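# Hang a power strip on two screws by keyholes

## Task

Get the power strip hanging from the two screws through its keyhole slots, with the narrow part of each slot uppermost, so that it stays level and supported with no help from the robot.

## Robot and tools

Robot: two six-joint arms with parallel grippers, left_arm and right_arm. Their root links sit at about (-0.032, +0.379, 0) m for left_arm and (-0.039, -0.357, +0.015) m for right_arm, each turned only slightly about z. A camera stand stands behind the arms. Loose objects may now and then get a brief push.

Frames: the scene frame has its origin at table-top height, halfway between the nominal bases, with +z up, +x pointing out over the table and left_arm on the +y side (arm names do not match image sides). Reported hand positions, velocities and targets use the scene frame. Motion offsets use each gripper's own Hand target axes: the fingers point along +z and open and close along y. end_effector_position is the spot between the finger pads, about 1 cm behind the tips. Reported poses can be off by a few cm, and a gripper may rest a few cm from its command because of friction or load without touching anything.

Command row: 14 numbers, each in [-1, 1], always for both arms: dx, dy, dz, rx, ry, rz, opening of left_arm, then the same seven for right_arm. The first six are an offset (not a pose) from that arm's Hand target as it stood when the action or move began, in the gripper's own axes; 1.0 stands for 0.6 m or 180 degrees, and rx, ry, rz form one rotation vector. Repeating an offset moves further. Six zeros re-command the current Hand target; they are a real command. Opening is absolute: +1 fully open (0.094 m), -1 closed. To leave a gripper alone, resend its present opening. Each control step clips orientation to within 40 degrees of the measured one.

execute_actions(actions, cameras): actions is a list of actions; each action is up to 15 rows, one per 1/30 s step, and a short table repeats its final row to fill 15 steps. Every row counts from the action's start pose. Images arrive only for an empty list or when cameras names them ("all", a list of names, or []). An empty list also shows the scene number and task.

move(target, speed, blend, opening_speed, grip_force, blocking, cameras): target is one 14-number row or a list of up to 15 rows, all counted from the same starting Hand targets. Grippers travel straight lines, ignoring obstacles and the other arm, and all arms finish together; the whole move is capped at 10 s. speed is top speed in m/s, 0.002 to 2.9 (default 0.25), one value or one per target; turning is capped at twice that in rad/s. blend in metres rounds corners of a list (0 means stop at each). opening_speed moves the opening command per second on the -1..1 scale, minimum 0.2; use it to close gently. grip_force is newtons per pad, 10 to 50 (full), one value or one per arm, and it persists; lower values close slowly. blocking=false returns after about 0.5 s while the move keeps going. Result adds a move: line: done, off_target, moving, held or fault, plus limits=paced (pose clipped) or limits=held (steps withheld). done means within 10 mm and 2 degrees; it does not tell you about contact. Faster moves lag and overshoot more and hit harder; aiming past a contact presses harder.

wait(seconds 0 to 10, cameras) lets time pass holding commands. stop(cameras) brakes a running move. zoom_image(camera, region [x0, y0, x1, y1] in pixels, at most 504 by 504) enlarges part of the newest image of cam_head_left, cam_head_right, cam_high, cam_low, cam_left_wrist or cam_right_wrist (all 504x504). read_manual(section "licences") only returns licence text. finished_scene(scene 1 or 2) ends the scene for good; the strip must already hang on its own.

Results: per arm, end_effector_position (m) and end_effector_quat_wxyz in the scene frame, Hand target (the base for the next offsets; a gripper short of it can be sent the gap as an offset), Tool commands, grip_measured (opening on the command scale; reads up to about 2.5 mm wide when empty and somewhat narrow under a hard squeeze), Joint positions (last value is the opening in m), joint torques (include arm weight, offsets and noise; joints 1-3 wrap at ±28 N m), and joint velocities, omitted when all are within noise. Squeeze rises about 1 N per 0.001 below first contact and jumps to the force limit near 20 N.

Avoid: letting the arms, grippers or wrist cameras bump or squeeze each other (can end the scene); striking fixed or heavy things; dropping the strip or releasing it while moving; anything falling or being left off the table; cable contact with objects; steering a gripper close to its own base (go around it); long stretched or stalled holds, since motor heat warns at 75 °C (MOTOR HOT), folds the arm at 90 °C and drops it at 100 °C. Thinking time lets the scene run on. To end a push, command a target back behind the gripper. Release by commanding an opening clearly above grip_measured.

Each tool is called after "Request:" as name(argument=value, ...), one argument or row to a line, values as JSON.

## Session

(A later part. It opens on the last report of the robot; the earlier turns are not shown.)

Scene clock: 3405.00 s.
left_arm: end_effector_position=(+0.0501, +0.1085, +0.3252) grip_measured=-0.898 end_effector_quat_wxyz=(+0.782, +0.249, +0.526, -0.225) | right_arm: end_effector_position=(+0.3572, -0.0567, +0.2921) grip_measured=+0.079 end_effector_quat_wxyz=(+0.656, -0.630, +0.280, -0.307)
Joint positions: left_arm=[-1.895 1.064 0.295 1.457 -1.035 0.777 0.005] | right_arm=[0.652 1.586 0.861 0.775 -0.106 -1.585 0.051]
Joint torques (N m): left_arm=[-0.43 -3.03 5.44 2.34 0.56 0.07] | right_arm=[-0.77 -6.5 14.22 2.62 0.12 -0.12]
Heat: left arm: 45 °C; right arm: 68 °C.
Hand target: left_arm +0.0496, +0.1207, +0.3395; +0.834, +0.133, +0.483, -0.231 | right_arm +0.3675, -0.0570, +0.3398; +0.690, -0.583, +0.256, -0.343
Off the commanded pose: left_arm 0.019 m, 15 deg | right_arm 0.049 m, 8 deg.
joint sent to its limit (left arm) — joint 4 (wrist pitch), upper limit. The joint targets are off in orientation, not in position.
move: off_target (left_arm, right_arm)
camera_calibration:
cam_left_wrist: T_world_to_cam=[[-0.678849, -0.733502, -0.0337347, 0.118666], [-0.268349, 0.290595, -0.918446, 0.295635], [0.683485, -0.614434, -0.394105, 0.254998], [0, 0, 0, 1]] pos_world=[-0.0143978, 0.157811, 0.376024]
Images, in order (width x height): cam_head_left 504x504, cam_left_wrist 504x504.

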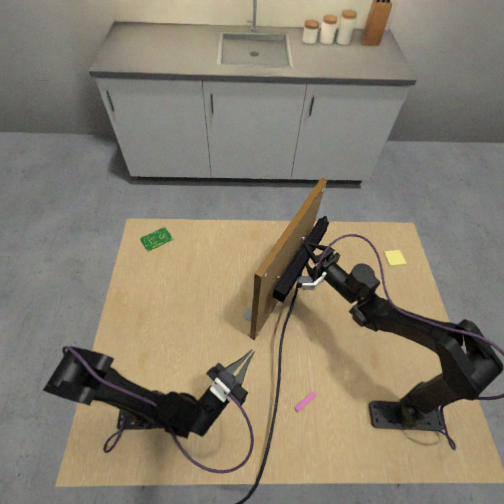

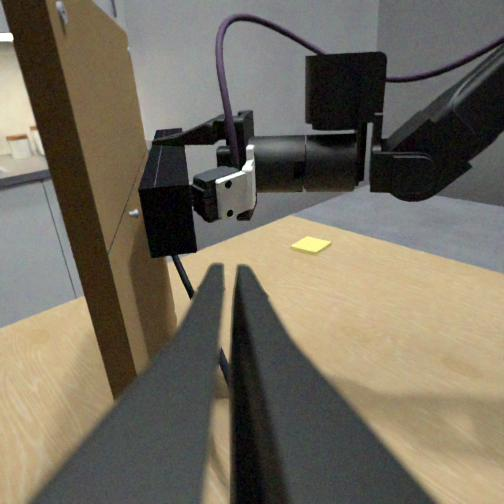

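Request:
move(
  target=[0,0,0,0,0,0,-0.9,-0.0095,0.0255,0.0103,-0.015,0,0.0,-0.6],
  speed=0.04,
  cameras=["cam_head_left","cam_left_wrist"],
)

Request:
zoom_image(
  camera="cam_head_left",
  region=[260, 200, 360, 300],
)

Request:
zoom_image(
  camera="cam_left_wrist",
  region=[80, 130, 240, 290],
)

Scene clock: 3421.57 s.
left_arm: end_effector_position=(+0.0501, +0.1085, +0.3252) grip_measured=-0.898 end_effector_quat_wxyz=(+0.782, +0.249, +0.526, -0.225) | right_arm: end_effector_position=(+0.3624, -0.0514, +0.2792) grip_measured=+0.079 end_effector_quat_wxyz=(+0.642, -0.643, +0.288, -0.303)
Joint positions: left_arm=[-1.895 1.064 0.295 1.457 -1.035 0.777 0.005] | right_arm=[0.66 1.616 0.882 0.741 -0.091 -1.591 0.051]
Joint torques (N m): left_arm=[-0.54 -3 5.45 2.32 0.58 0.03] | right_arm=[0.23 -6.82 14.12 2.58 0.14 -0.1]
Heat: left arm: 45 °C; right arm: 64 °C.
Hand target: left_arm +0.0496, +0.1207, +0.3395; +0.834, +0.133, +0.483, -0.231 | right_arm +0.3713, -0.0474, +0.3256; +0.676, -0.600, +0.264, -0.337
Off the commanded pose: left_arm 0.019 m, 15 deg | right_arm 0.047 m, 8 deg.
joint sent to its limit (left arm) — joint 4 (wrist pitch), upper limit. The joint targets are off in orientation, not in position.
move: off_target (left_arm, right_arm)
camera_calibration:
cam_left_wrist: T_world_to_cam=[[-0.678849, -0.733502, -0.0337347, 0.118666], [-0.268349, 0.290595, -0.918446, 0.295635], [0.683485, -0.614434, -0.394105, 0.254998], [0, 0, 0, 1]] pos_world=[-0.0143978, 0.157811, 0.376024]
Images, in order (width x height): cam_head_left 504x504, cam_left_wrist 504x504.

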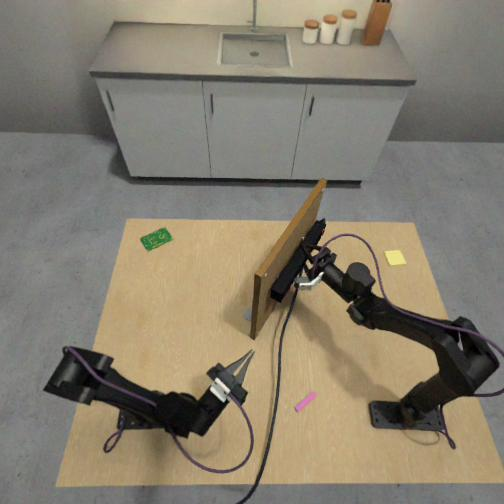

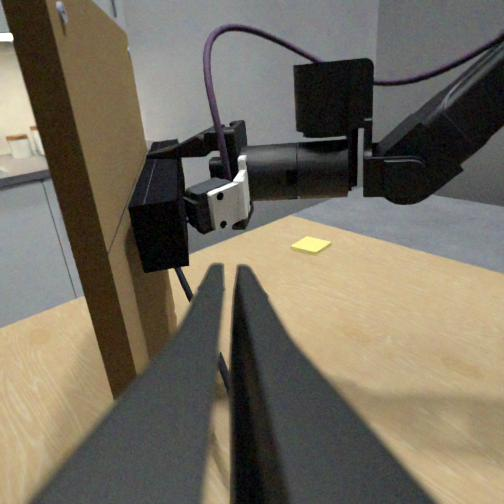

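Scaled by 5.040 from the camera's 504x504 image, which has a finer 720x720 frame.

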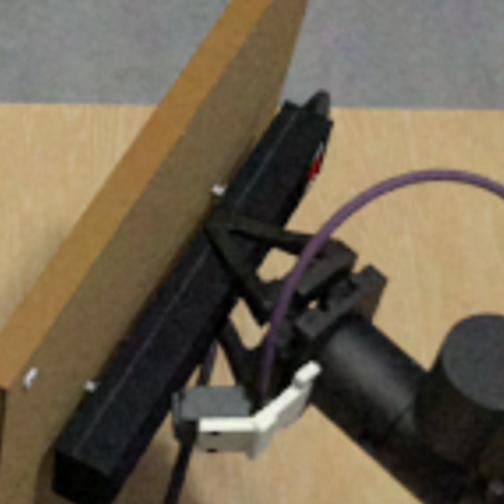

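Scaled by 3.150 from the camera's 504x504 image, which has a finer 720x720 frame.

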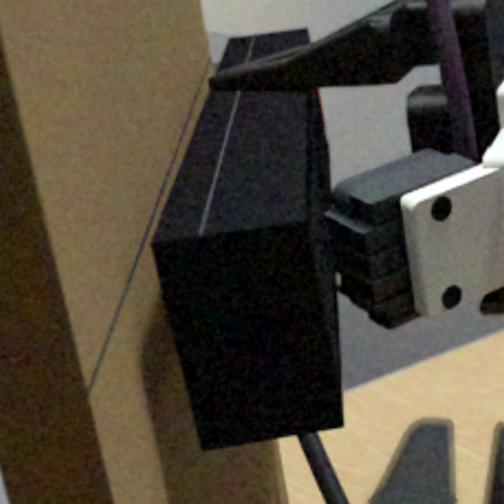

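Request:
move(
  target=[0,0,0,0,0,0,-0.9,-0.0107,0.0,0.018,0,0.004,0.0,-0.6],
  speed=0.03,
  cameras=["cam_head_left","cam_left_wrist"],
)

Request:
zoom_image(
  camera="cam_head_left",
  region=[260, 200, 360, 300],
)

Request:
zoom_image(
  camera="cam_left_wrist",
  region=[80, 130, 240, 290],
)

Scene clock: 3443.23 s.
left_arm: end_effector_position=(+0.0501, +0.1085, +0.3252) grip_measured=-0.898 end_effector_quat_wxyz=(+0.782, +0.249, +0.526, -0.225) | right_arm: end_effector_position=(+0.3610, -0.0444, +0.2802) grip_measured=+0.079 end_effector_quat_wxyz=(+0.642, -0.644, +0.285, -0.303)
Joint positions: left_arm=[-1.895 1.064 0.295 1.457 -1.035 0.777 0.005] | right_arm=[0.676 1.626 0.897 0.736 -0.081 -1.595 0.051]
Joint torques (N m): left_arm=[-0.57 -3.11 5.64 2.34 0.59 0.07] | right_arm=[1.29 -5.29 16.27 2.57 0.47 -0.1]
Heat: left arm: 45 °C; right arm: 67 °C.
Hand target: left_arm +0.0496, +0.1207, +0.3395; +0.834, +0.133, +0.483, -0.231 | right_arm +0.3755, -0.0357, +0.3267; +0.675, -0.597, +0.268, -0.340
Off the commanded pose: left_arm 0.019 m, 15 deg | right_arm 0.050 m, 8 deg.
joint sent to its limit (left arm) — joint 4 (wrist pitch), upper limit. The joint targets are off in orientation, not in position.
move: off_target (left_arm, right_arm)
camera_calibration:
cam_left_wrist: T_world_to_cam=[[-0.678849, -0.733502, -0.0337347, 0.118666], [-0.268349, 0.290595, -0.918446, 0.295635], [0.683485, -0.614434, -0.394105, 0.254998], [0, 0, 0, 1]] pos_world=[-0.0143978, 0.157811, 0.376024]
Images, in order (width x height): cam_head_left 504x504, cam_left_wrist 504x504.

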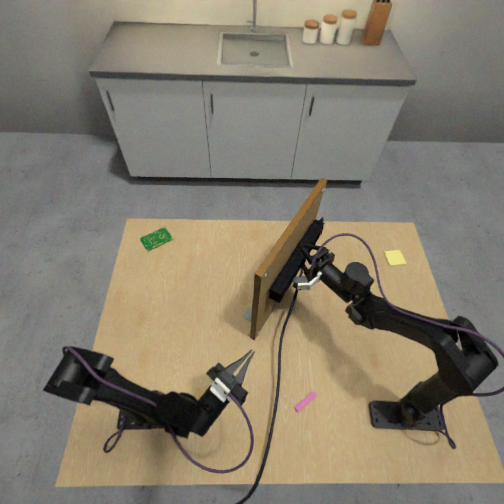

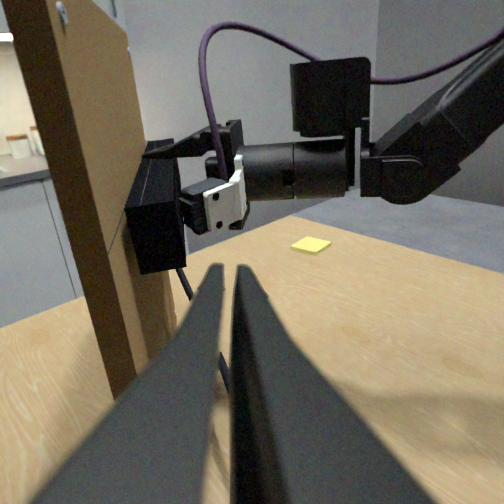

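Scaled by 5.040 from the camera's 504x504 image, which has a finer 720x720 frame.

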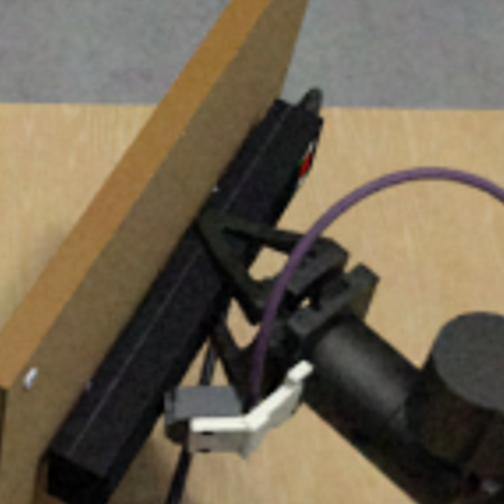

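Scaled by 3.150 from the camera's 504x504 image, which has a finer 720x720 frame.

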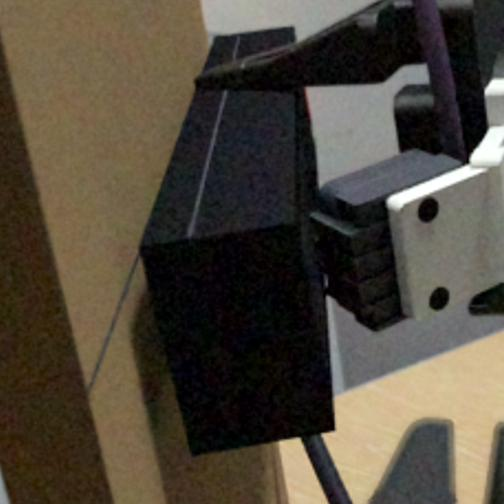

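Request:
execute_actions(
  actions=[
    [[0,0,0,0,0,0,-0.9,0.012,0.022,0,0,0,0,-0.6],[0,0,0,0,0,0,-0.9,0.022,0.03,0,0,0,0,-0.6],[0,0,0,0,0,0,-0.9,0.029,0.018,0,0,0,0,-0.6],[0,0,0,0,0,0,-0.9,0.03,-0.006,0,0,0,0,-0.6],[0,0,0,0,0,0,-0.9,0.026,-0.026,0,0,0,0,-0.6],[0,0,0,0,0,0,-0.9,0.018,-0.029,0,0,0,0,-0.6],[0,0,0,0,0,0,-0.9,0.006,-0.012,0,0,0,0,-0.6],[0,0,0,0,0,0,-0.9,-0.006,0.012,0,0,0,0,-0.6],[0,0,0,0,0,0,-0.9,-0.018,0.029,0,0,0,0,-0.6],[0,0,0,0,0,0,-0.9,-0.026,0.026,0,0,0,0,-0.6],[0,0,0,0,0,0,-0.9,-0.03,0.006,0,0,0,0,-0.6],[0,0,0,0,0,0,-0.9,-0.029,-0.018,0,0,0,0,-0.6],[0,0,0,0,0,0,-0.9,-0.022,-0.03,0,0,0,0,-0.6],[0,0,0,0,0,0,-0.9,-0.012,-0.022,0,0,0,0,-0.6],[0,0,0,0,0,0,-0.9,0,0,0,0,0,0,-0.6]],
    [[0,0,0,0,0,0,-0.9,0.012,0.022,0,0,0,0,-0.6],[0,0,0,0,0,0,-0.9,0.022,0.03,0,0,0,0,-0.6],[0,0,0,0,0,0,-0.9,0.029,0.018,0,0,0,0,-0.6],[0,0,0,0,0,0,-0.9,0.03,-0.006,0,0,0,0,-0.6],[0,0,0,0,0,0,-0.9,0.026,-0.026,0,0,0,0,-0.6],[0,0,0,0,0,0,-0.9,0.018,-0.029,0,0,0,0,-0.6],[0,0,0,0,0,0,-0.9,0.006,-0.012,0,0,0,0,-0.6],[0,0,0,0,0,0,-0.9,-0.006,0.012,0,0,0,0,-0.6],[0,0,0,0,0,0,-0.9,-0.018,0.029,0,0,0,0,-0.6],[0,0,0,0,0,0,-0.9,-0.026,0.026,0,0,0,0,-0.6],[0,0,0,0,0,0,-0.9,-0.03,0.006,0,0,0,0,-0.6],[0,0,0,0,0,0,-0.9,-0.029,-0.018,0,0,0,0,-0.6],[0,0,0,0,0,0,-0.9,-0.022,-0.03,0,0,0,0,-0.6],[0,0,0,0,0,0,-0.9,-0.012,-0.022,0,0,0,0,-0.6],[0,0,0,0,0,0,-0.9,0,0,0,0,0,0,-0.6]],
  ],
  cameras=["cam_head_left","cam_left_wrist"],
)

Request:
zoom_image(
  camera="cam_head_left",
  region=[260, 200, 360, 300],
)

Request:
zoom_image(
  camera="cam_left_wrist",
  region=[80, 130, 240, 290],
)

Scene clock: 3475.17 s.
left_arm: end_effector_position=(+0.0501, +0.1085, +0.3252) grip_measured=-0.898 end_effector_quat_wxyz=(+0.782, +0.249, +0.526, -0.225) | right_arm: end_effector_position=(+0.3610, -0.0436, +0.2805) grip_measured=+0.079 end_effector_quat_wxyz=(+0.637, -0.651, +0.285, -0.300)
Joint positions: left_arm=[-1.895 1.064 0.295 1.457 -1.035 0.777 0.005] | right_arm=[0.676 1.619 0.91 0.7 -0.083 -1.6 0.051]
Joint torques (N m): left_arm=[-0.28 -3.19 5.5 2.3 0.53 0.01] | right_arm=[1.25 -4.88 15.09 2.87 0.49 -0.05]
Heat: left arm: 45 °C; right arm: 64 °C.
Hand target: left_arm +0.0496, +0.1207, +0.3395; +0.834, +0.133, +0.483, -0.231 | right_arm +0.3754, -0.0356, +0.3269; +0.675, -0.597, +0.268, -0.340
Off the commanded pose: left_arm 0.019 m, 15 deg | right_arm 0.049 m, 9 deg.
joint sent to its limit (left arm) — joint 4 (wrist pitch), upper limit. The joint targets are off in orientation, not in position.
camera_calibration:
cam_left_wrist: T_world_to_cam=[[-0.678849, -0.733502, -0.0337347, 0.118666], [-0.268349, 0.290595, -0.918446, 0.295635], [0.683485, -0.614434, -0.394105, 0.254998], [0, 0, 0, 1]] pos_world=[-0.0143978, 0.157811, 0.376024]
Images, in order (width x height): cam_head_left 504x504, cam_left_wrist 504x504.

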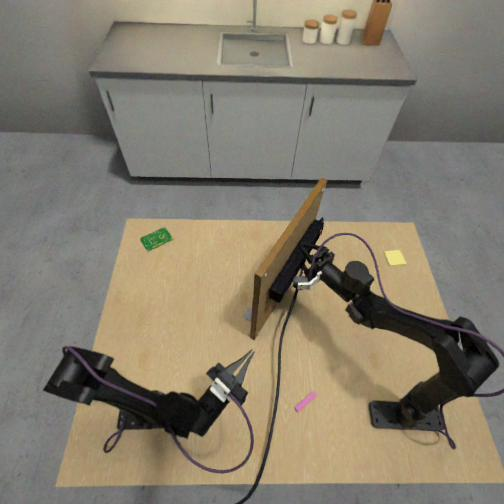

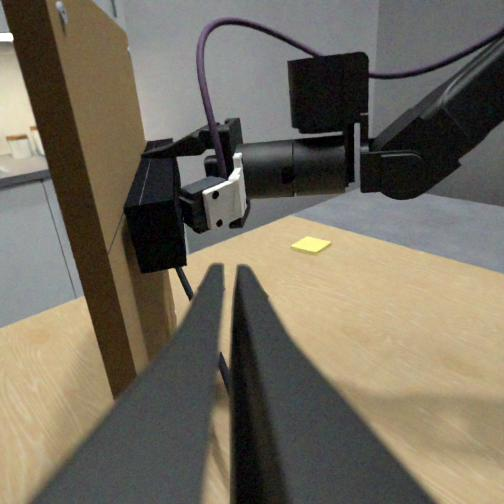

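Scaled by 5.040 from the camera's 504x504 image, which has a finer 720x720 frame.

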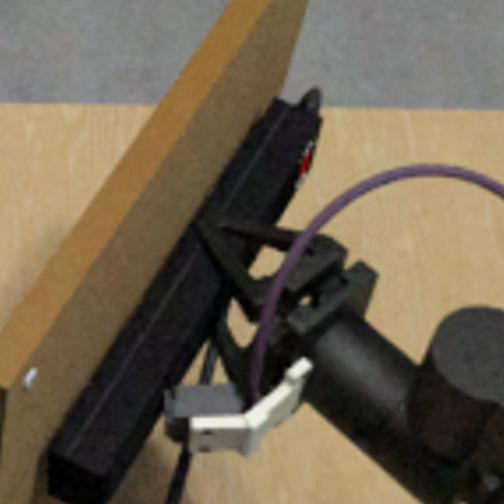

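Scaled by 3.150 from the camera's 504x504 image, which has a finer 720x720 frame.

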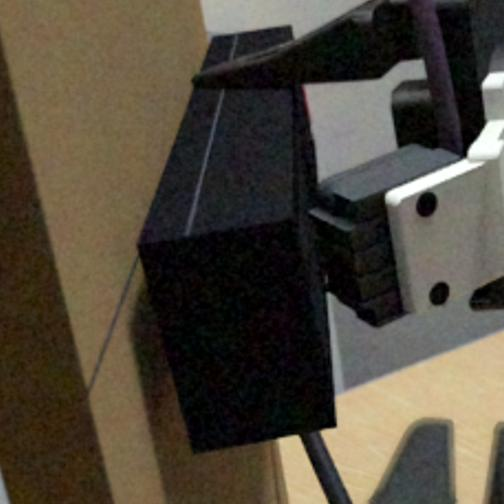

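Request:
execute_actions(
  actions=[
    [[0,0,0,0,0,0,-0.9,0.012,0.022,0.012,0,0.01,0,-0.6],[0,0,0,0,0,0,-0.9,0.022,0.03,0.012,0,0.02,0,-0.6],[0,0,0,0,0,0,-0.9,0.029,0.018,0.012,0,0.02,0,-0.6],[0,0,0,0,0,0,-0.9,0.03,-0.006,0.012,0,0.02,0,-0.6],[0,0,0,0,0,0,-0.9,0.026,-0.026,0.012,0,0.01,0,-0.6],[0,0,0,0,0,0,-0.9,0.018,-0.029,0.012,0,0,0,-0.6],[0,0,0,0,0,0,-0.9,0.006,-0.012,0.012,0,0,0,-0.6],[0,0,0,0,0,0,-0.9,-0.006,0.012,0.012,0,-0.01,0,-0.6],[0,0,0,0,0,0,-0.9,-0.018,0.029,0.012,0,-0.02,0,-0.6],[0,0,0,0,0,0,-0.9,-0.026,0.026,0.012,0,-0.02,0,-0.6],[0,0,0,0,0,0,-0.9,-0.03,0.006,0.012,0,-0.02,0,-0.6],[0,0,0,0,0,0,-0.9,-0.029,-0.018,0.012,0,-0.02,0,-0.6],[0,0,0,0,0,0,-0.9,-0.022,-0.03,0.012,0,-0.01,0,-0.6],[0,0,0,0,0,0,-0.9,-0.012,-0.022,0.012,0,0,0,-0.6],[0,0,0,0,0,0,-0.9,0,0,0.012,0,0,0,-0.6]],
    [[0,0,0,0,0,0,-0.9,0.012,0.022,0,0,0.01,0,-0.6],[0,0,0,0,0,0,-0.9,0.022,0.03,0,0,0.02,0,-0.6],[0,0,0,0,0,0,-0.9,0.029,0.018,0,0,0.02,0,-0.6],[0,0,0,0,0,0,-0.9,0.03,-0.006,0,0,0.02,0,-0.6],[0,0,0,0,0,0,-0.9,0.026,-0.026,0,0,0.01,0,-0.6],[0,0,0,0,0,0,-0.9,0.018,-0.029,0,0,0,0,-0.6],[0,0,0,0,0,0,-0.9,0.006,-0.012,0,0,0,0,-0.6],[0,0,0,0,0,0,-0.9,-0.006,0.012,0,0,-0.01,0,-0.6],[0,0,0,0,0,0,-0.9,-0.018,0.029,0,0,-0.02,0,-0.6],[0,0,0,0,0,0,-0.9,-0.026,0.026,0,0,-0.02,0,-0.6],[0,0,0,0,0,0,-0.9,-0.03,0.006,0,0,-0.02,0,-0.6],[0,0,0,0,0,0,-0.9,-0.029,-0.018,0,0,-0.02,0,-0.6],[0,0,0,0,0,0,-0.9,-0.022,-0.03,0,0,-0.01,0,-0.6],[0,0,0,0,0,0,-0.9,-0.012,-0.022,0,0,0,0,-0.6],[0,0,0,0,0,0,-0.9,0,0,0,0,0,0,-0.6]],
  ],
  cameras=["cam_head_left","cam_left_wrist"],
)

Request:
zoom_image(
  camera="cam_head_left",
  region=[260, 200, 360, 300],
)

Request:
zoom_image(
  camera="cam_left_wrist",
  region=[80, 130, 240, 290],
)

Scene clock: 3502.90 s.
left_arm: end_effector_position=(+0.0501, +0.1085, +0.3252) grip_measured=-0.898 end_effector_quat_wxyz=(+0.782, +0.249, +0.526, -0.225) | right_arm: end_effector_position=(+0.3617, -0.0428, +0.2808) grip_measured=+0.079 end_effector_quat_wxyz=(+0.634, -0.654, +0.284, -0.298)
Joint positions: left_arm=[-1.895 1.064 0.295 1.457 -1.035 0.777 0.005] | right_arm=[0.675 1.619 0.92 0.682 -0.09 -1.602 0.051]
Joint torques (N m): left_arm=[-0.36 -3.04 5.72 2.33 0.54 0] | right_arm=[1.47 -3.51 16.5 2.97 0.55 -0.02]
Heat: left arm: 45 °C; right arm: 70 °C.
Hand target: left_arm +0.0496, +0.1207, +0.3395; +0.834, +0.133, +0.483, -0.231 | right_arm +0.3810, -0.0312, +0.3280; +0.675, -0.597, +0.268, -0.340
Off the commanded pose: left_arm 0.019 m, 15 deg | right_arm 0.052 m, 9 deg.
joint sent to its limit (left arm) — joint 4 (wrist pitch), upper limit. The joint targets are off in orientation, not in position.
camera_calibration:
cam_left_wrist: T_world_to_cam=[[-0.678849, -0.733502, -0.0337347, 0.118666], [-0.268349, 0.290595, -0.918446, 0.295635], [0.683485, -0.614434, -0.394105, 0.254998], [0, 0, 0, 1]] pos_world=[-0.0143978, 0.157811, 0.376024]
Images, in order (width x height): cam_head_left 504x504, cam_left_wrist 504x504.

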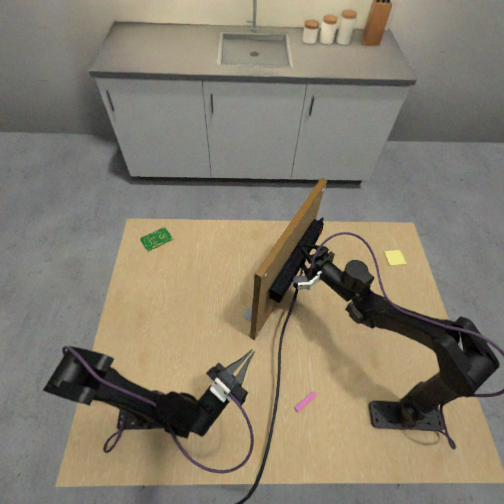

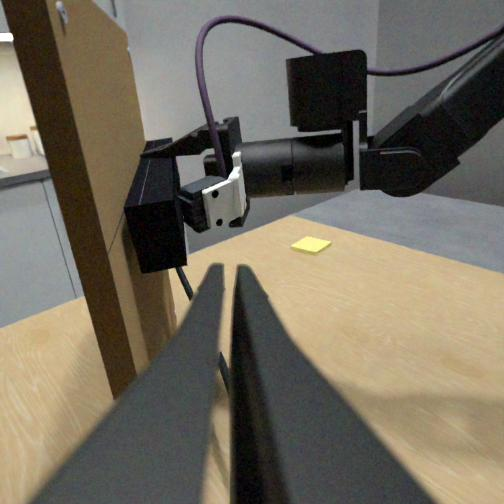

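Scaled by 5.040 from the camera's 504x504 image, which has a finer 720x720 frame.

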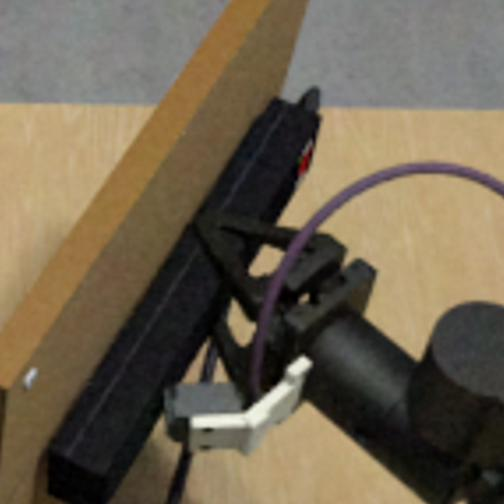

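Scaled by 3.150 from the camera's 504x504 image, which has a finer 720x720 frame.

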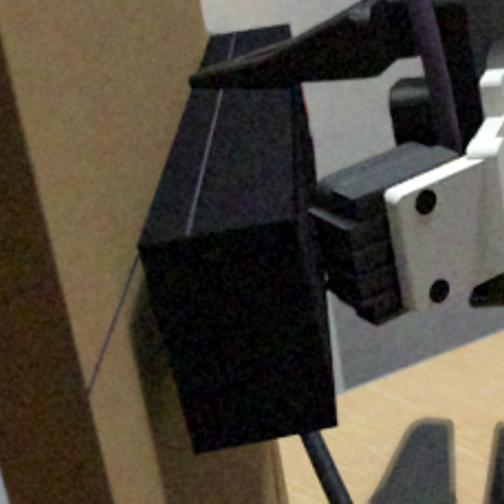

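Request:
move(
  target=[0,0,0,0,0,0,-0.9,0,0.004,-0.012,0.02,0,0,-0.6],
  speed=0.05,
)

Request:
execute_actions(
  actions=[
    [[0,0,0,0,0,0,-0.9,0.012,0.022,0,0,0.01,0,-0.6],[0,0,0,0,0,0,-0.9,0.022,0.03,0,0,0.02,0,-0.6],[0,0,0,0,0,0,-0.9,0.029,0.018,0,0,0.02,0,-0.6],[0,0,0,0,0,0,-0.9,0.03,-0.006,0,0,0.02,0,-0.6],[0,0,0,0,0,0,-0.9,0.026,-0.026,0,0,0.01,0,-0.6],[0,0,0,0,0,0,-0.9,0.018,-0.029,0,0,0,0,-0.6],[0,0,0,0,0,0,-0.9,0.006,-0.012,0,0,0,0,-0.6],[0,0,0,0,0,0,-0.9,-0.006,0.012,0,0,-0.01,0,-0.6],[0,0,0,0,0,0,-0.9,-0.018,0.029,0,0,-0.02,0,-0.6],[0,0,0,0,0,0,-0.9,-0.026,0.026,0,0,-0.02,0,-0.6],[0,0,0,0,0,0,-0.9,-0.03,0.006,0,0,-0.02,0,-0.6],[0,0,0,0,0,0,-0.9,-0.029,-0.018,0,0,-0.02,0,-0.6],[0,0,0,0,0,0,-0.9,-0.022,-0.03,0,0,-0.01,0,-0.6],[0,0,0,0,0,0,-0.9,-0.012,-0.022,0,0,0,0,-0.6],[0,0,0,0,0,0,-0.9,0,0.01,0,0,0,0,-0.6]],
  ],
  cameras=["cam_head_left","cam_left_wrist"],
)

Request:
zoom_image(
  camera="cam_head_left",
  region=[260, 200, 360, 300],
)

Request:
zoom_image(
  camera="cam_left_wrist",
  region=[80, 130, 240, 290],
)

Scene clock: 3520.80 s.
left_arm: end_effector_position=(+0.0501, +0.1085, +0.3252) grip_measured=-0.898 end_effector_quat_wxyz=(+0.782, +0.249, +0.526, -0.225) | right_arm: end_effector_position=(+0.3618, -0.0429, +0.2817) grip_measured=+0.079 end_effector_quat_wxyz=(+0.651, -0.638, +0.280, -0.301)
Joint positions: left_arm=[-1.895 1.064 0.295 1.457 -1.035 0.777 0.005] | right_arm=[0.674 1.64 0.894 0.775 -0.092 -1.588 0.051]
Joint torques (N m): left_arm=[-0.38 -3.34 5.46 2.3 0.56 0.06] | right_arm=[1.32 -3.6 13.56 3.31 0.53 -0.12]
Heat: left arm: 45 °C; right arm: 69 °C.
Hand target: left_arm +0.0496, +0.1207, +0.3395; +0.834, +0.133, +0.483, -0.231 | right_arm +0.3758, -0.0356, +0.3245; +0.693, -0.576, +0.257, -0.349
Off the commanded pose: left_arm 0.019 m, 15 deg | right_arm 0.046 m, 10 deg.
joint sent to its limit (left arm) — joint 4 (wrist pitch), upper limit. The joint targets are off in orientation, not in position.
move: off_target (left_arm, right_arm)

Scene clock: 3521.53 s.
left_arm: end_effector_position=(+0.0501, +0.1085, +0.3252) grip_measured=-0.898 end_effector_quat_wxyz=(+0.782, +0.249, +0.526, -0.225) | right_arm: end_effector_position=(+0.3617, -0.0429, +0.2807) grip_measured=+0.079 end_effector_quat_wxyz=(+0.662, -0.626, +0.279, -0.303)
Joint positions: left_arm=[-1.895 1.064 0.295 1.457 -1.035 0.777 0.005] | right_arm=[0.674 1.659 0.875 0.844 -0.092 -1.576 0.051]
Joint torques (N m): left_arm=[-0.51 -2.88 5.2 2.3 0.56 0.04] | right_arm=[1.32 -3.52 14.69 2.93 0.53 -0.23]
Heat: left arm: 45 °C; right arm: 69 °C.
Hand target: left_arm +0.0496, +0.1207, +0.3395; +0.834, +0.133, +0.483, -0.231 | right_arm +0.3769, -0.0350, +0.3187; +0.693, -0.576, +0.257, -0.349
Off the commanded pose: left_arm 0.019 m, 15 deg | right_arm 0.042 m, 9 deg.
joint sent to its limit (left arm) — joint 4 (wrist pitch), upper limit. The joint targets are off in orientation, not in position.
camera_calibration:
cam_left_wrist: T_world_to_cam=[[-0.678849, -0.733502, -0.0337347, 0.118666], [-0.268349, 0.290595, -0.918446, 0.295635], [0.683485, -0.614434, -0.394105, 0.254998], [0, 0, 0, 1]] pos_world=[-0.0143978, 0.157811, 0.376024]
Images, in order (width x height): cam_head_left 504x504, cam_left_wrist 504x504.

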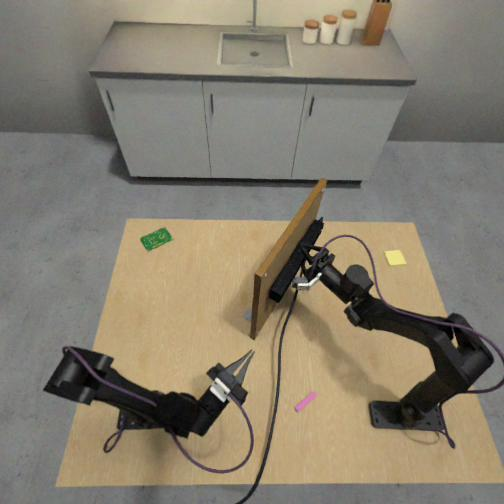

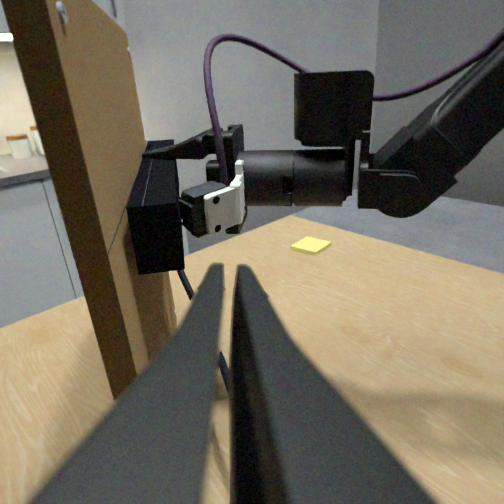

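Scaled by 5.040 from the camera's 504x504 image, which has a finer 720x720 frame.

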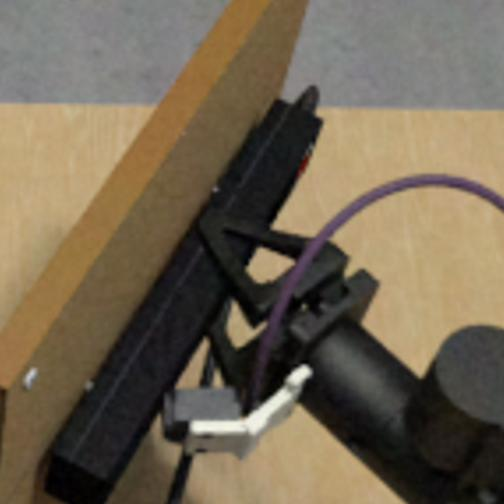

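Scaled by 3.150 from the camera's 504x504 image, which has a finer 720x720 frame.

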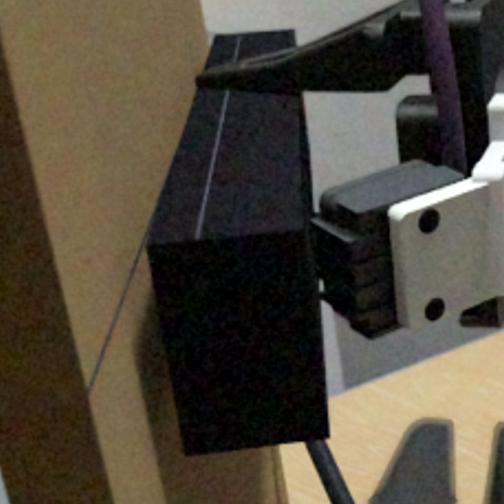

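Request:
execute_actions(
  actions=[
    [[0,0,0,0,0,0,-0.9,0.012,0.028,0,0,0.01,0,-0.6],[0,0,0,0,0,0,-0.9,0.022,0.036,0,0,0.02,0,-0.6],[0,0,0,0,0,0,-0.9,0.029,0.028,0,0,0.02,0,-0.6],[0,0,0,0,0,0,-0.9,0.03,0.006,0,0,0.02,0,-0.6],[0,0,0,0,0,0,-0.9,0.026,-0.01,0,0,0.01,0,-0.6],[0,0,0,0,0,0,-0.9,0.018,-0.012,0,0,0,0,-0.6],[0,0,0,0,0,0,-0.9,0.006,0,0,0,0,0,-0.6],[0,0,0,0,0,0,-0.9,-0.006,0.02,0,0,-0.01,0,-0.6],[0,0,0,0,0,0,-0.9,-0.018,0.038,0,0,-0.02,0,-0.6],[0,0,0,0,0,0,-0.9,-0.026,0.036,0,0,-0.02,0,-0.6],[0,0,0,0,0,0,-0.9,-0.03,0.02,0,0,-0.02,0,-0.6],[0,0,0,0,0,0,-0.9,-0.029,0,0,0,-0.02,0,-0.6],[0,0,0,0,0,0,-0.9,-0.022,-0.01,0,0,-0.01,0,-0.6],[0,0,0,0,0,0,-0.9,-0.012,0,0,0,0,0,-0.6],[0,0,0,0,0,0,-0.9,0,0.015,0,-0.012,0,0,-0.6]],
    [[0,0,0,0,0,0,-0.9,0.012,0.028,0,0,0.01,0,-0.6],[0,0,0,0,0,0,-0.9,0.022,0.036,0,0,0.02,0,-0.6],[0,0,0,0,0,0,-0.9,0.029,0.028,0,0,0.02,0,-0.6],[0,0,0,0,0,0,-0.9,0.03,0.006,0,0,0.02,0,-0.6],[0,0,0,0,0,0,-0.9,0.026,-0.01,0,0,0.01,0,-0.6],[0,0,0,0,0,0,-0.9,0.018,-0.012,0,0,0,0,-0.6],[0,0,0,0,0,0,-0.9,0.006,0,0,0,0,0,-0.6],[0,0,0,0,0,0,-0.9,-0.006,0.02,0,0,-0.01,0,-0.6],[0,0,0,0,0,0,-0.9,-0.018,0.038,0,0,-0.02,0,-0.6],[0,0,0,0,0,0,-0.9,-0.026,0.036,0,0,-0.02,0,-0.6],[0,0,0,0,0,0,-0.9,-0.03,0.02,0,0,-0.02,0,-0.6],[0,0,0,0,0,0,-0.9,-0.029,0,0,0,-0.02,0,-0.6],[0,0,0,0,0,0,-0.9,-0.022,-0.01,0,0,-0.01,0,-0.6],[0,0,0,0,0,0,-0.9,-0.012,0,0,0,0,0,-0.6],[0,0,0,0,0,0,-0.9,0,0.015,0,-0.012,0,0,-0.6]],
  ],
  cameras=["cam_head_left","cam_left_wrist"],
)

Request:
zoom_image(
  camera="cam_head_left",
  region=[260, 200, 360, 300],
)

Request:
zoom_image(
  camera="cam_left_wrist",
  region=[80, 130, 240, 290],
)

Scene clock: 3555.50 s.
left_arm: end_effector_position=(+0.0501, +0.1085, +0.3252) grip_measured=-0.898 end_effector_quat_wxyz=(+0.782, +0.249, +0.526, -0.225) | right_arm: end_effector_position=(+0.3626, -0.0419, +0.2774) grip_measured=+0.079 end_effector_quat_wxyz=(+0.677, -0.614, +0.272, -0.302)
Joint positions: left_arm=[-1.895 1.064 0.295 1.457 -1.035 0.777 0.005] | right_arm=[0.669 1.697 0.857 0.939 -0.108 -1.562 0.051]
Joint torques (N m): left_arm=[-0.65 -3.1 5.29 2.33 0.55 0.04] | right_arm=[1.68 -5.64 17.39 1.45 0.71 -0.41]
Heat: left arm: 45 °C; right arm: 65 °C.
Hand target: left_arm +0.0496, +0.1207, +0.3395; +0.834, +0.133, +0.483, -0.231 | right_arm +0.3800, -0.0335, +0.3010; +0.671, -0.602, +0.270, -0.339
Off the commanded pose: left_arm 0.019 m, 15 deg | right_arm 0.030 m, 5 deg.
joint sent to its limit (left arm) — joint 4 (wrist pitch), upper limit. The joint targets are off in orientation, not in position.
camera_calibration:
cam_left_wrist: T_world_to_cam=[[-0.678849, -0.733502, -0.0337347, 0.118666], [-0.268349, 0.290595, -0.918446, 0.295635], [0.683485, -0.614434, -0.394105, 0.254998], [0, 0, 0, 1]] pos_world=[-0.0143978, 0.157811, 0.376024]
Images, in order (width x height): cam_head_left 504x504, cam_left_wrist 504x504.

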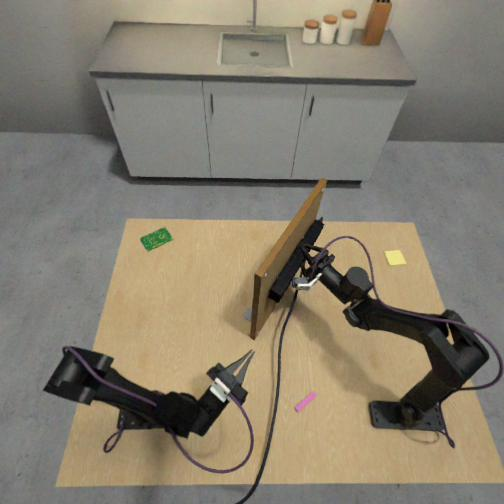

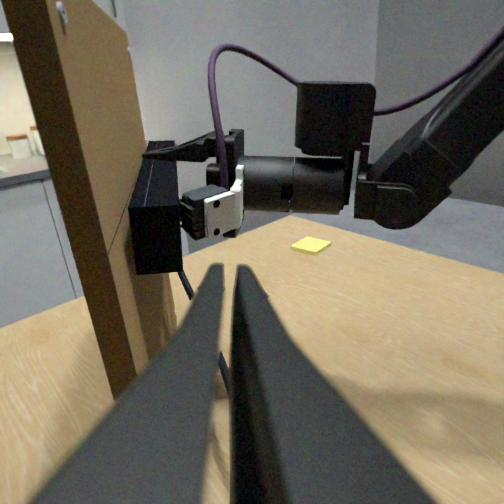

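Scaled by 5.040 from the camera's 504x504 image, which has a finer 720x720 frame.

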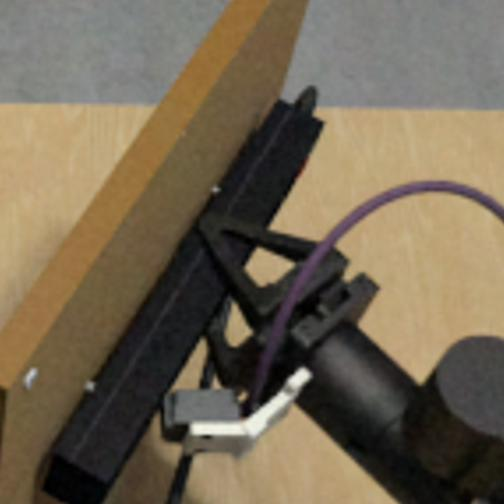

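Scaled by 3.150 from the camera's 504x504 image, which has a finer 720x720 frame.

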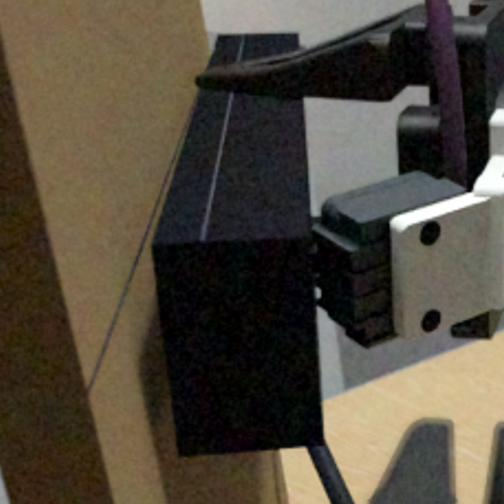

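Request:
move(
  target=[0,0,0,0,0,0,-0.9,0,-0.02,-0.1,0,0,0,-0.6],
  speed=0.1,
)

Request:
move(
  target=[0,0,0,0,0,0,-0.9,0.0,-0.05,-0.15,0,-0.2,0,-0.6],
  speed=0.15,
  cameras=["cam_head_left","cam_left_wrist"],
)

Scene clock: 3574.47 s.
left_arm: end_effector_position=(+0.0501, +0.1085, +0.3252) grip_measured=-0.898 end_effector_quat_wxyz=(+0.782, +0.249, +0.526, -0.225) | right_arm: end_effector_position=(+0.3356, -0.0640, +0.2605) grip_measured=+0.079 end_effector_quat_wxyz=(+0.637, -0.646, +0.291, -0.304)
Joint positions: left_arm=[-1.895 1.064 0.295 1.457 -1.035 0.777 0.005] | right_arm=[0.681 1.541 0.734 0.804 -0.065 -1.594 0.051]
Joint torques (N m): left_arm=[-0.49 -3.26 5.48 2.29 0.54 0.02] | right_arm=[0.06 -10.52 8.47 2.62 0.23 -0.12]
Heat: left arm: 45 °C; right arm: 59 °C.
Hand target: left_arm +0.0496, +0.1207, +0.3395; +0.834, +0.133, +0.483, -0.231 | right_arm +0.3322, -0.0715, +0.3051; +0.671, -0.602, +0.270, -0.339
Off the commanded pose: left_arm 0.019 m, 15 deg | right_arm 0.045 m, 8 deg.
joint sent to its limit (left arm) — joint 4 (wrist pitch), upper limit. The joint targets are off in orientation, not in position.
move: off_target (left_arm, right_arm)

Scene clock: 3577.30 s.
left_arm: end_effector_position=(+0.0501, +0.1085, +0.3252) grip_measured=-0.898 end_effector_quat_wxyz=(+0.782, +0.249, +0.526, -0.225) | right_arm: end_effector_position=(+0.2643, -0.1266, +0.2871) grip_measured=+0.079 end_effector_quat_wxyz=(+0.705, -0.696, +0.099, -0.094)
Joint positions: left_arm=[-1.895 1.064 0.295 1.457 -1.035 0.777 0.005] | right_arm=[0.26 1.349 0.669 0.705 -1.08 -1.539 0.051]
Joint torques (N m): left_arm=[-0.53 -3.25 5.29 2.3 0.62 0.07] | right_arm=[-0.62 -8.06 10.97 2.17 -0.2 -0.02]
Heat: left arm: 45 °C; right arm: 59 °C.
Hand target: left_arm +0.0496, +0.1207, +0.3395; +0.834, +0.133, +0.483, -0.231 | right_arm +0.2590, -0.1291, +0.3231; +0.722, -0.677, +0.050, -0.136
Off the commanded pose: left_arm 0.019 m, 15 deg | right_arm 0.036 m, 8 deg.
joint sent to its limit (left arm) — joint 4 (wrist pitch), upper limit. The joint targets are off in orientation, not in position.
move: off_target (left_arm, right_arm)
camera_calibration:
cam_left_wrist: T_world_to_cam=[[-0.678849, -0.733502, -0.0337347, 0.118666], [-0.268349, 0.290595, -0.918446, 0.295635], [0.683485, -0.614434, -0.394105, 0.254998], [0, 0, 0, 1]] pos_world=[-0.0143978, 0.157811, 0.376024]
Images, in order (width x height): cam_head_left 504x504, cam_left_wrist 504x504.

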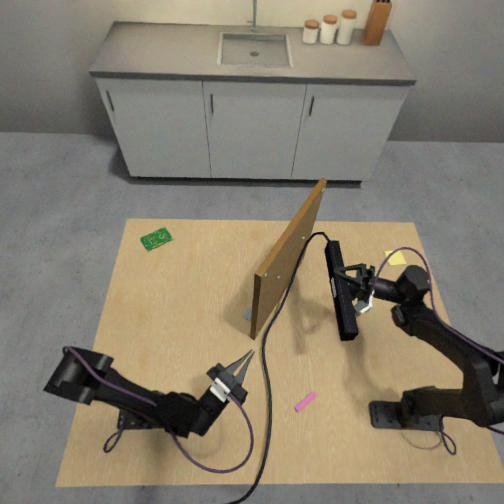

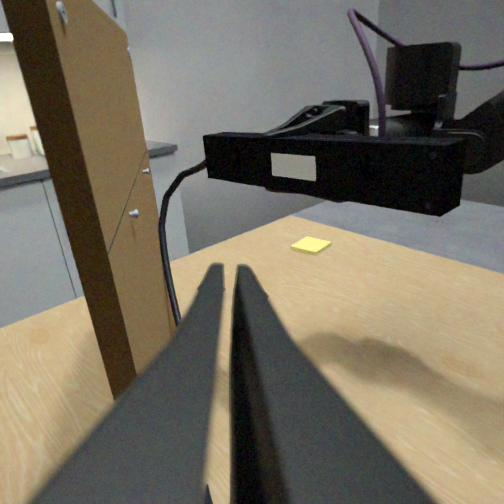

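Request:
zoom_image(
  camera="cam_left_wrist",
  region=[370, 120, 480, 230],
)

Request:
zoom_image(
  camera="cam_left_wrist",
  region=[195, 100, 325, 230],
)

Request:
zoom_image(
  camera="cam_left_wrist",
  region=[200, 90, 470, 250],
)

Scaled by 4.582 from the camera's 504x504 image, which has a finer 720x720 frame.

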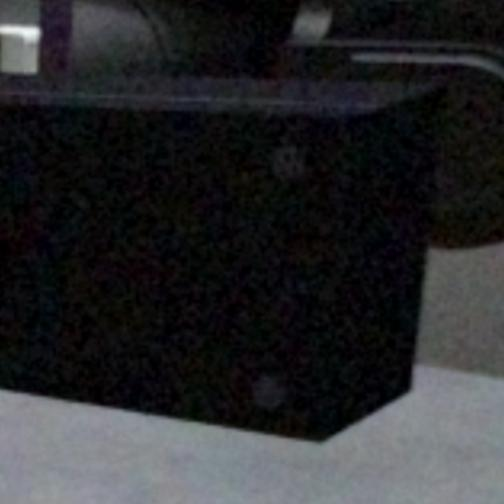

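Scaled by 3.877 from the camera's 504x504 image, which has a finer 720x720 frame.

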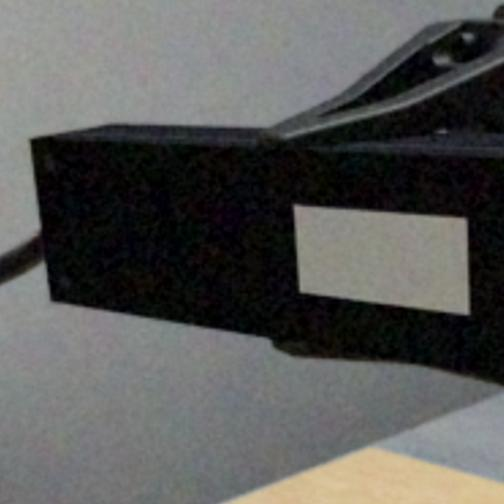

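Scaled by 1.867 from the camera's 504x504 image, which has a finer 720x720 frame.

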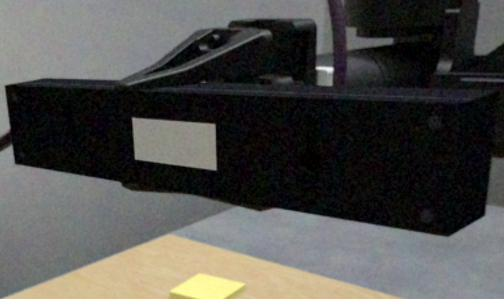

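Request:
move(
  target=[0,0,0,0,0,0,-0.9,-0.078,0.0,0.1,0,0,0,-0.6],
  speed=0.1,
  cameras=["cam_left_wrist"],
)

Request:
zoom_image(
  camera="cam_left_wrist",
  region=[200, 90, 350, 240],
)

Request:
zoom_image(
  camera="cam_left_wrist",
  region=[340, 90, 490, 240],
)

Scene clock: 3595.03 s.
left_arm: end_effector_position=(+0.0501, +0.1085, +0.3252) grip_measured=-0.898 end_effector_quat_wxyz=(+0.782, +0.249, +0.526, -0.225) | right_arm: end_effector_position=(+0.2369, -0.0618, +0.2911) grip_measured=+0.079 end_effector_quat_wxyz=(+0.701, -0.698, +0.088, -0.114)
Joint positions: left_arm=[-1.895 1.064 0.295 1.457 -1.035 0.777 0.005] | right_arm=[0.538 1.318 0.669 0.664 -0.788 -1.596 0.051]
Joint torques (N m): left_arm=[-0.61 -3.07 5.39 2.33 0.53 0.09] | right_arm=[1.1 -6.84 11.22 2.05 -0.2 -0.05]
Heat: left arm: 45 °C; right arm: 58 °C.
Hand target: left_arm +0.0496, +0.1207, +0.3395; +0.834, +0.133, +0.483, -0.231 | right_arm +0.2296, -0.0589, +0.3225; +0.722, -0.677, +0.050, -0.136
Off the commanded pose: left_arm 0.019 m, 15 deg | right_arm 0.032 m, 6 deg.
joint sent to its limit (left arm) — joint 4 (wrist pitch), upper limit. The joint targets are off in orientation, not in position.
move: off_target (left_arm, right_arm)
camera_calibration:
cam_left_wrist: T_world_to_cam=[[-0.678849, -0.733502, -0.0337347, 0.118666], [-0.268349, 0.290595, -0.918446, 0.295635], [0.683485, -0.614434, -0.394105, 0.254998], [0, 0, 0, 1]] pos_world=[-0.0143978, 0.157811, 0.376024]
Images, in order (width x height): cam_left_wrist 504x504.

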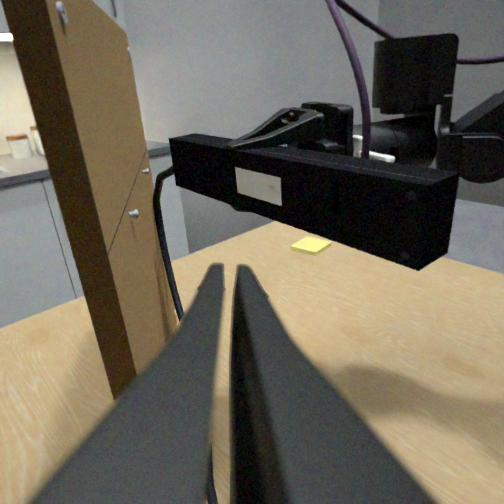

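Scaled by 3.360 from the camera's 504x504 image, which has a finer 720x720 frame.

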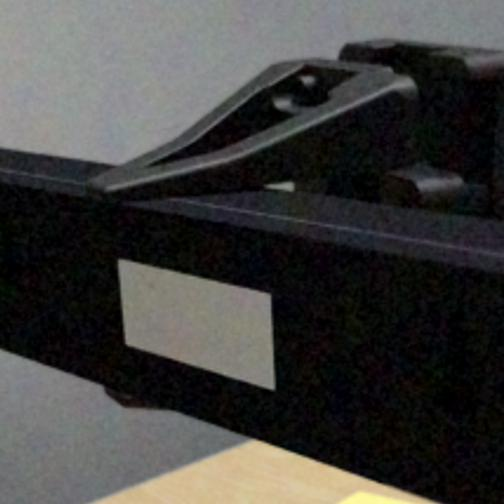

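Scaled by 3.360 from the camera's 504x504 image, which has a finer 720x720 frame.

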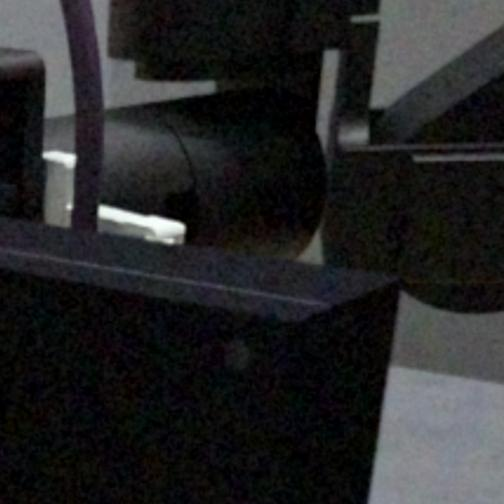

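Request:
move(
  target=[0,0,0,0,0,0,-0.9,0.278,0.022,-0.09,0,0.2,0,-0.6],
  speed=0.15,
  cameras=["cam_head_left"],
)

Scene clock: 3612.20 s.
left_arm: end_effector_position=(+0.0501, +0.1085, +0.3252) grip_measured=-0.898 end_effector_quat_wxyz=(+0.782, +0.249, +0.526, -0.225) | right_arm: end_effector_position=(+0.3558, -0.1465, +0.2653) grip_measured=+0.079 end_effector_quat_wxyz=(+0.638, -0.655, +0.306, -0.264)
Joint positions: left_arm=[-1.895 1.064 0.295 1.457 -1.035 0.777 0.005] | right_arm=[0.368 1.429 0.706 0.672 -0.415 -1.547 0.051]
Joint torques (N m): left_arm=[-0.62 -3.32 5.5 2.33 0.51 0.05] | right_arm=[-1.47 -5.29 14.58 2.97 0.47 -0.13]
Heat: left arm: 45 °C; right arm: 57 °C.
Hand target: left_arm +0.0496, +0.1207, +0.3395; +0.834, +0.133, +0.483, -0.231 | right_arm +0.3772, -0.1544, +0.3239; +0.671, -0.602, +0.270, -0.339
Off the commanded pose: left_arm 0.019 m, 15 deg | right_arm 0.063 m, 12 deg.
joint sent to its limit (left arm) — joint 4 (wrist pitch), upper limit. The joint targets are off in orientation, not in position.
move: off_target (left_arm, right_arm)
Images, in order (width x height): cam_head_left 504x504.

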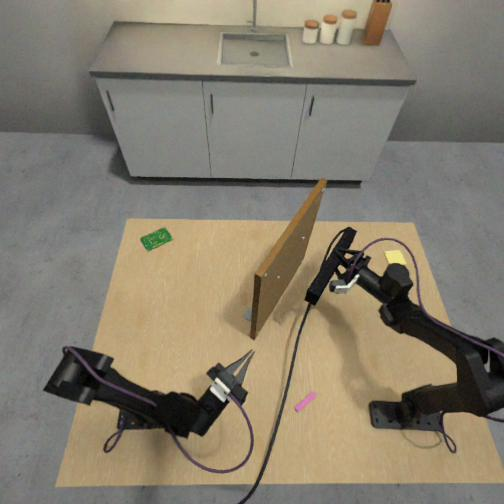

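Request:
move(
  target=[0,0,0,0,0,0,-0.9,-0.023,0.002,0.122,0,-0.02,0,-0.6],
  speed=0.08,
  cameras=["cam_head_left","cam_left_wrist"],
)

Request:
zoom_image(
  camera="cam_left_wrist",
  region=[80, 130, 240, 290],
)

Request:
zoom_image(
  camera="cam_head_left",
  region=[260, 190, 360, 290],
)

Scene clock: 3623.97 s.
left_arm: end_effector_position=(+0.0501, +0.1085, +0.3252) grip_measured=-0.898 end_effector_quat_wxyz=(+0.782, +0.249, +0.526, -0.225) | right_arm: end_effector_position=(+0.4135, -0.1003, +0.2827) grip_measured=+0.079 end_effector_quat_wxyz=(+0.648, -0.652, +0.286, -0.270)
Joint positions: left_arm=[-1.895 1.064 0.295 1.457 -1.035 0.777 0.005] | right_arm=[0.43 1.685 0.998 0.672 -0.374 -1.558 0.051]
Joint torques (N m): left_arm=[-0.5 -3.25 5.46 2.29 0.53 0.06] | right_arm=[0.28 -7.56 14.31 2.68 0.22 -0.18]
Heat: left arm: 45 °C; right arm: 63 °C.
Hand target: left_arm +0.0496, +0.1207, +0.3395; +0.834, +0.133, +0.483, -0.231 | right_arm +0.4251, -0.0979, +0.3318; +0.679, -0.612, +0.249, -0.320
Off the commanded pose: left_arm 0.019 m, 15 deg | right_arm 0.050 m, 9 deg.
joint sent to its limit (left arm) — joint 4 (wrist pitch), upper limit. The joint targets are off in orientation, not in position.
move: off_target (left_arm, right_arm)
camera_calibration:
cam_left_wrist: T_world_to_cam=[[-0.678849, -0.733502, -0.0337347, 0.118666], [-0.268349, 0.290595, -0.918446, 0.295635], [0.683485, -0.614434, -0.394105, 0.254998], [0, 0, 0, 1]] pos_world=[-0.0143978, 0.157811, 0.376024]
Images, in order (width x height): cam_head_left 504x504, cam_left_wrist 504x504.

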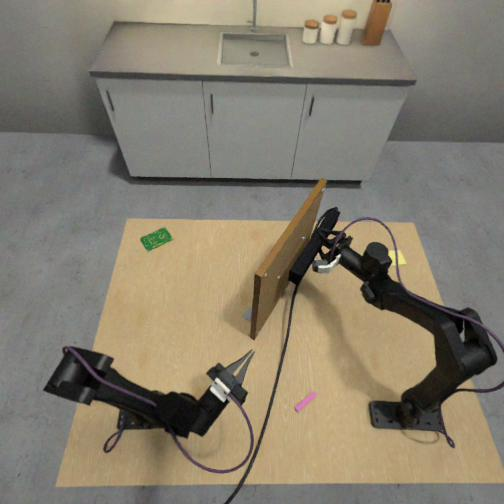

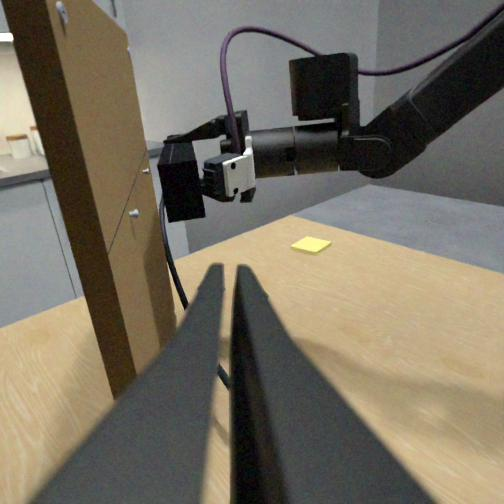

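Scaled by 3.150 from the camera's 504x504 image, which has a finer 720x720 frame.

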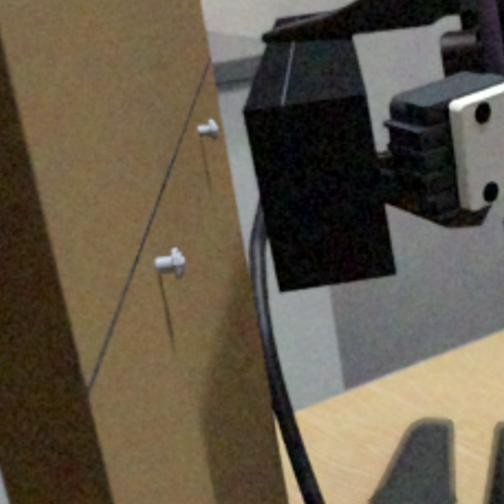

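Scaled by 5.040 from the camera's 504x504 image, which has a finer 720x720 frame.

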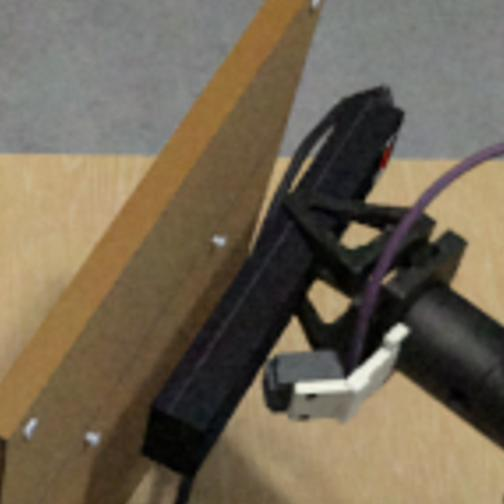

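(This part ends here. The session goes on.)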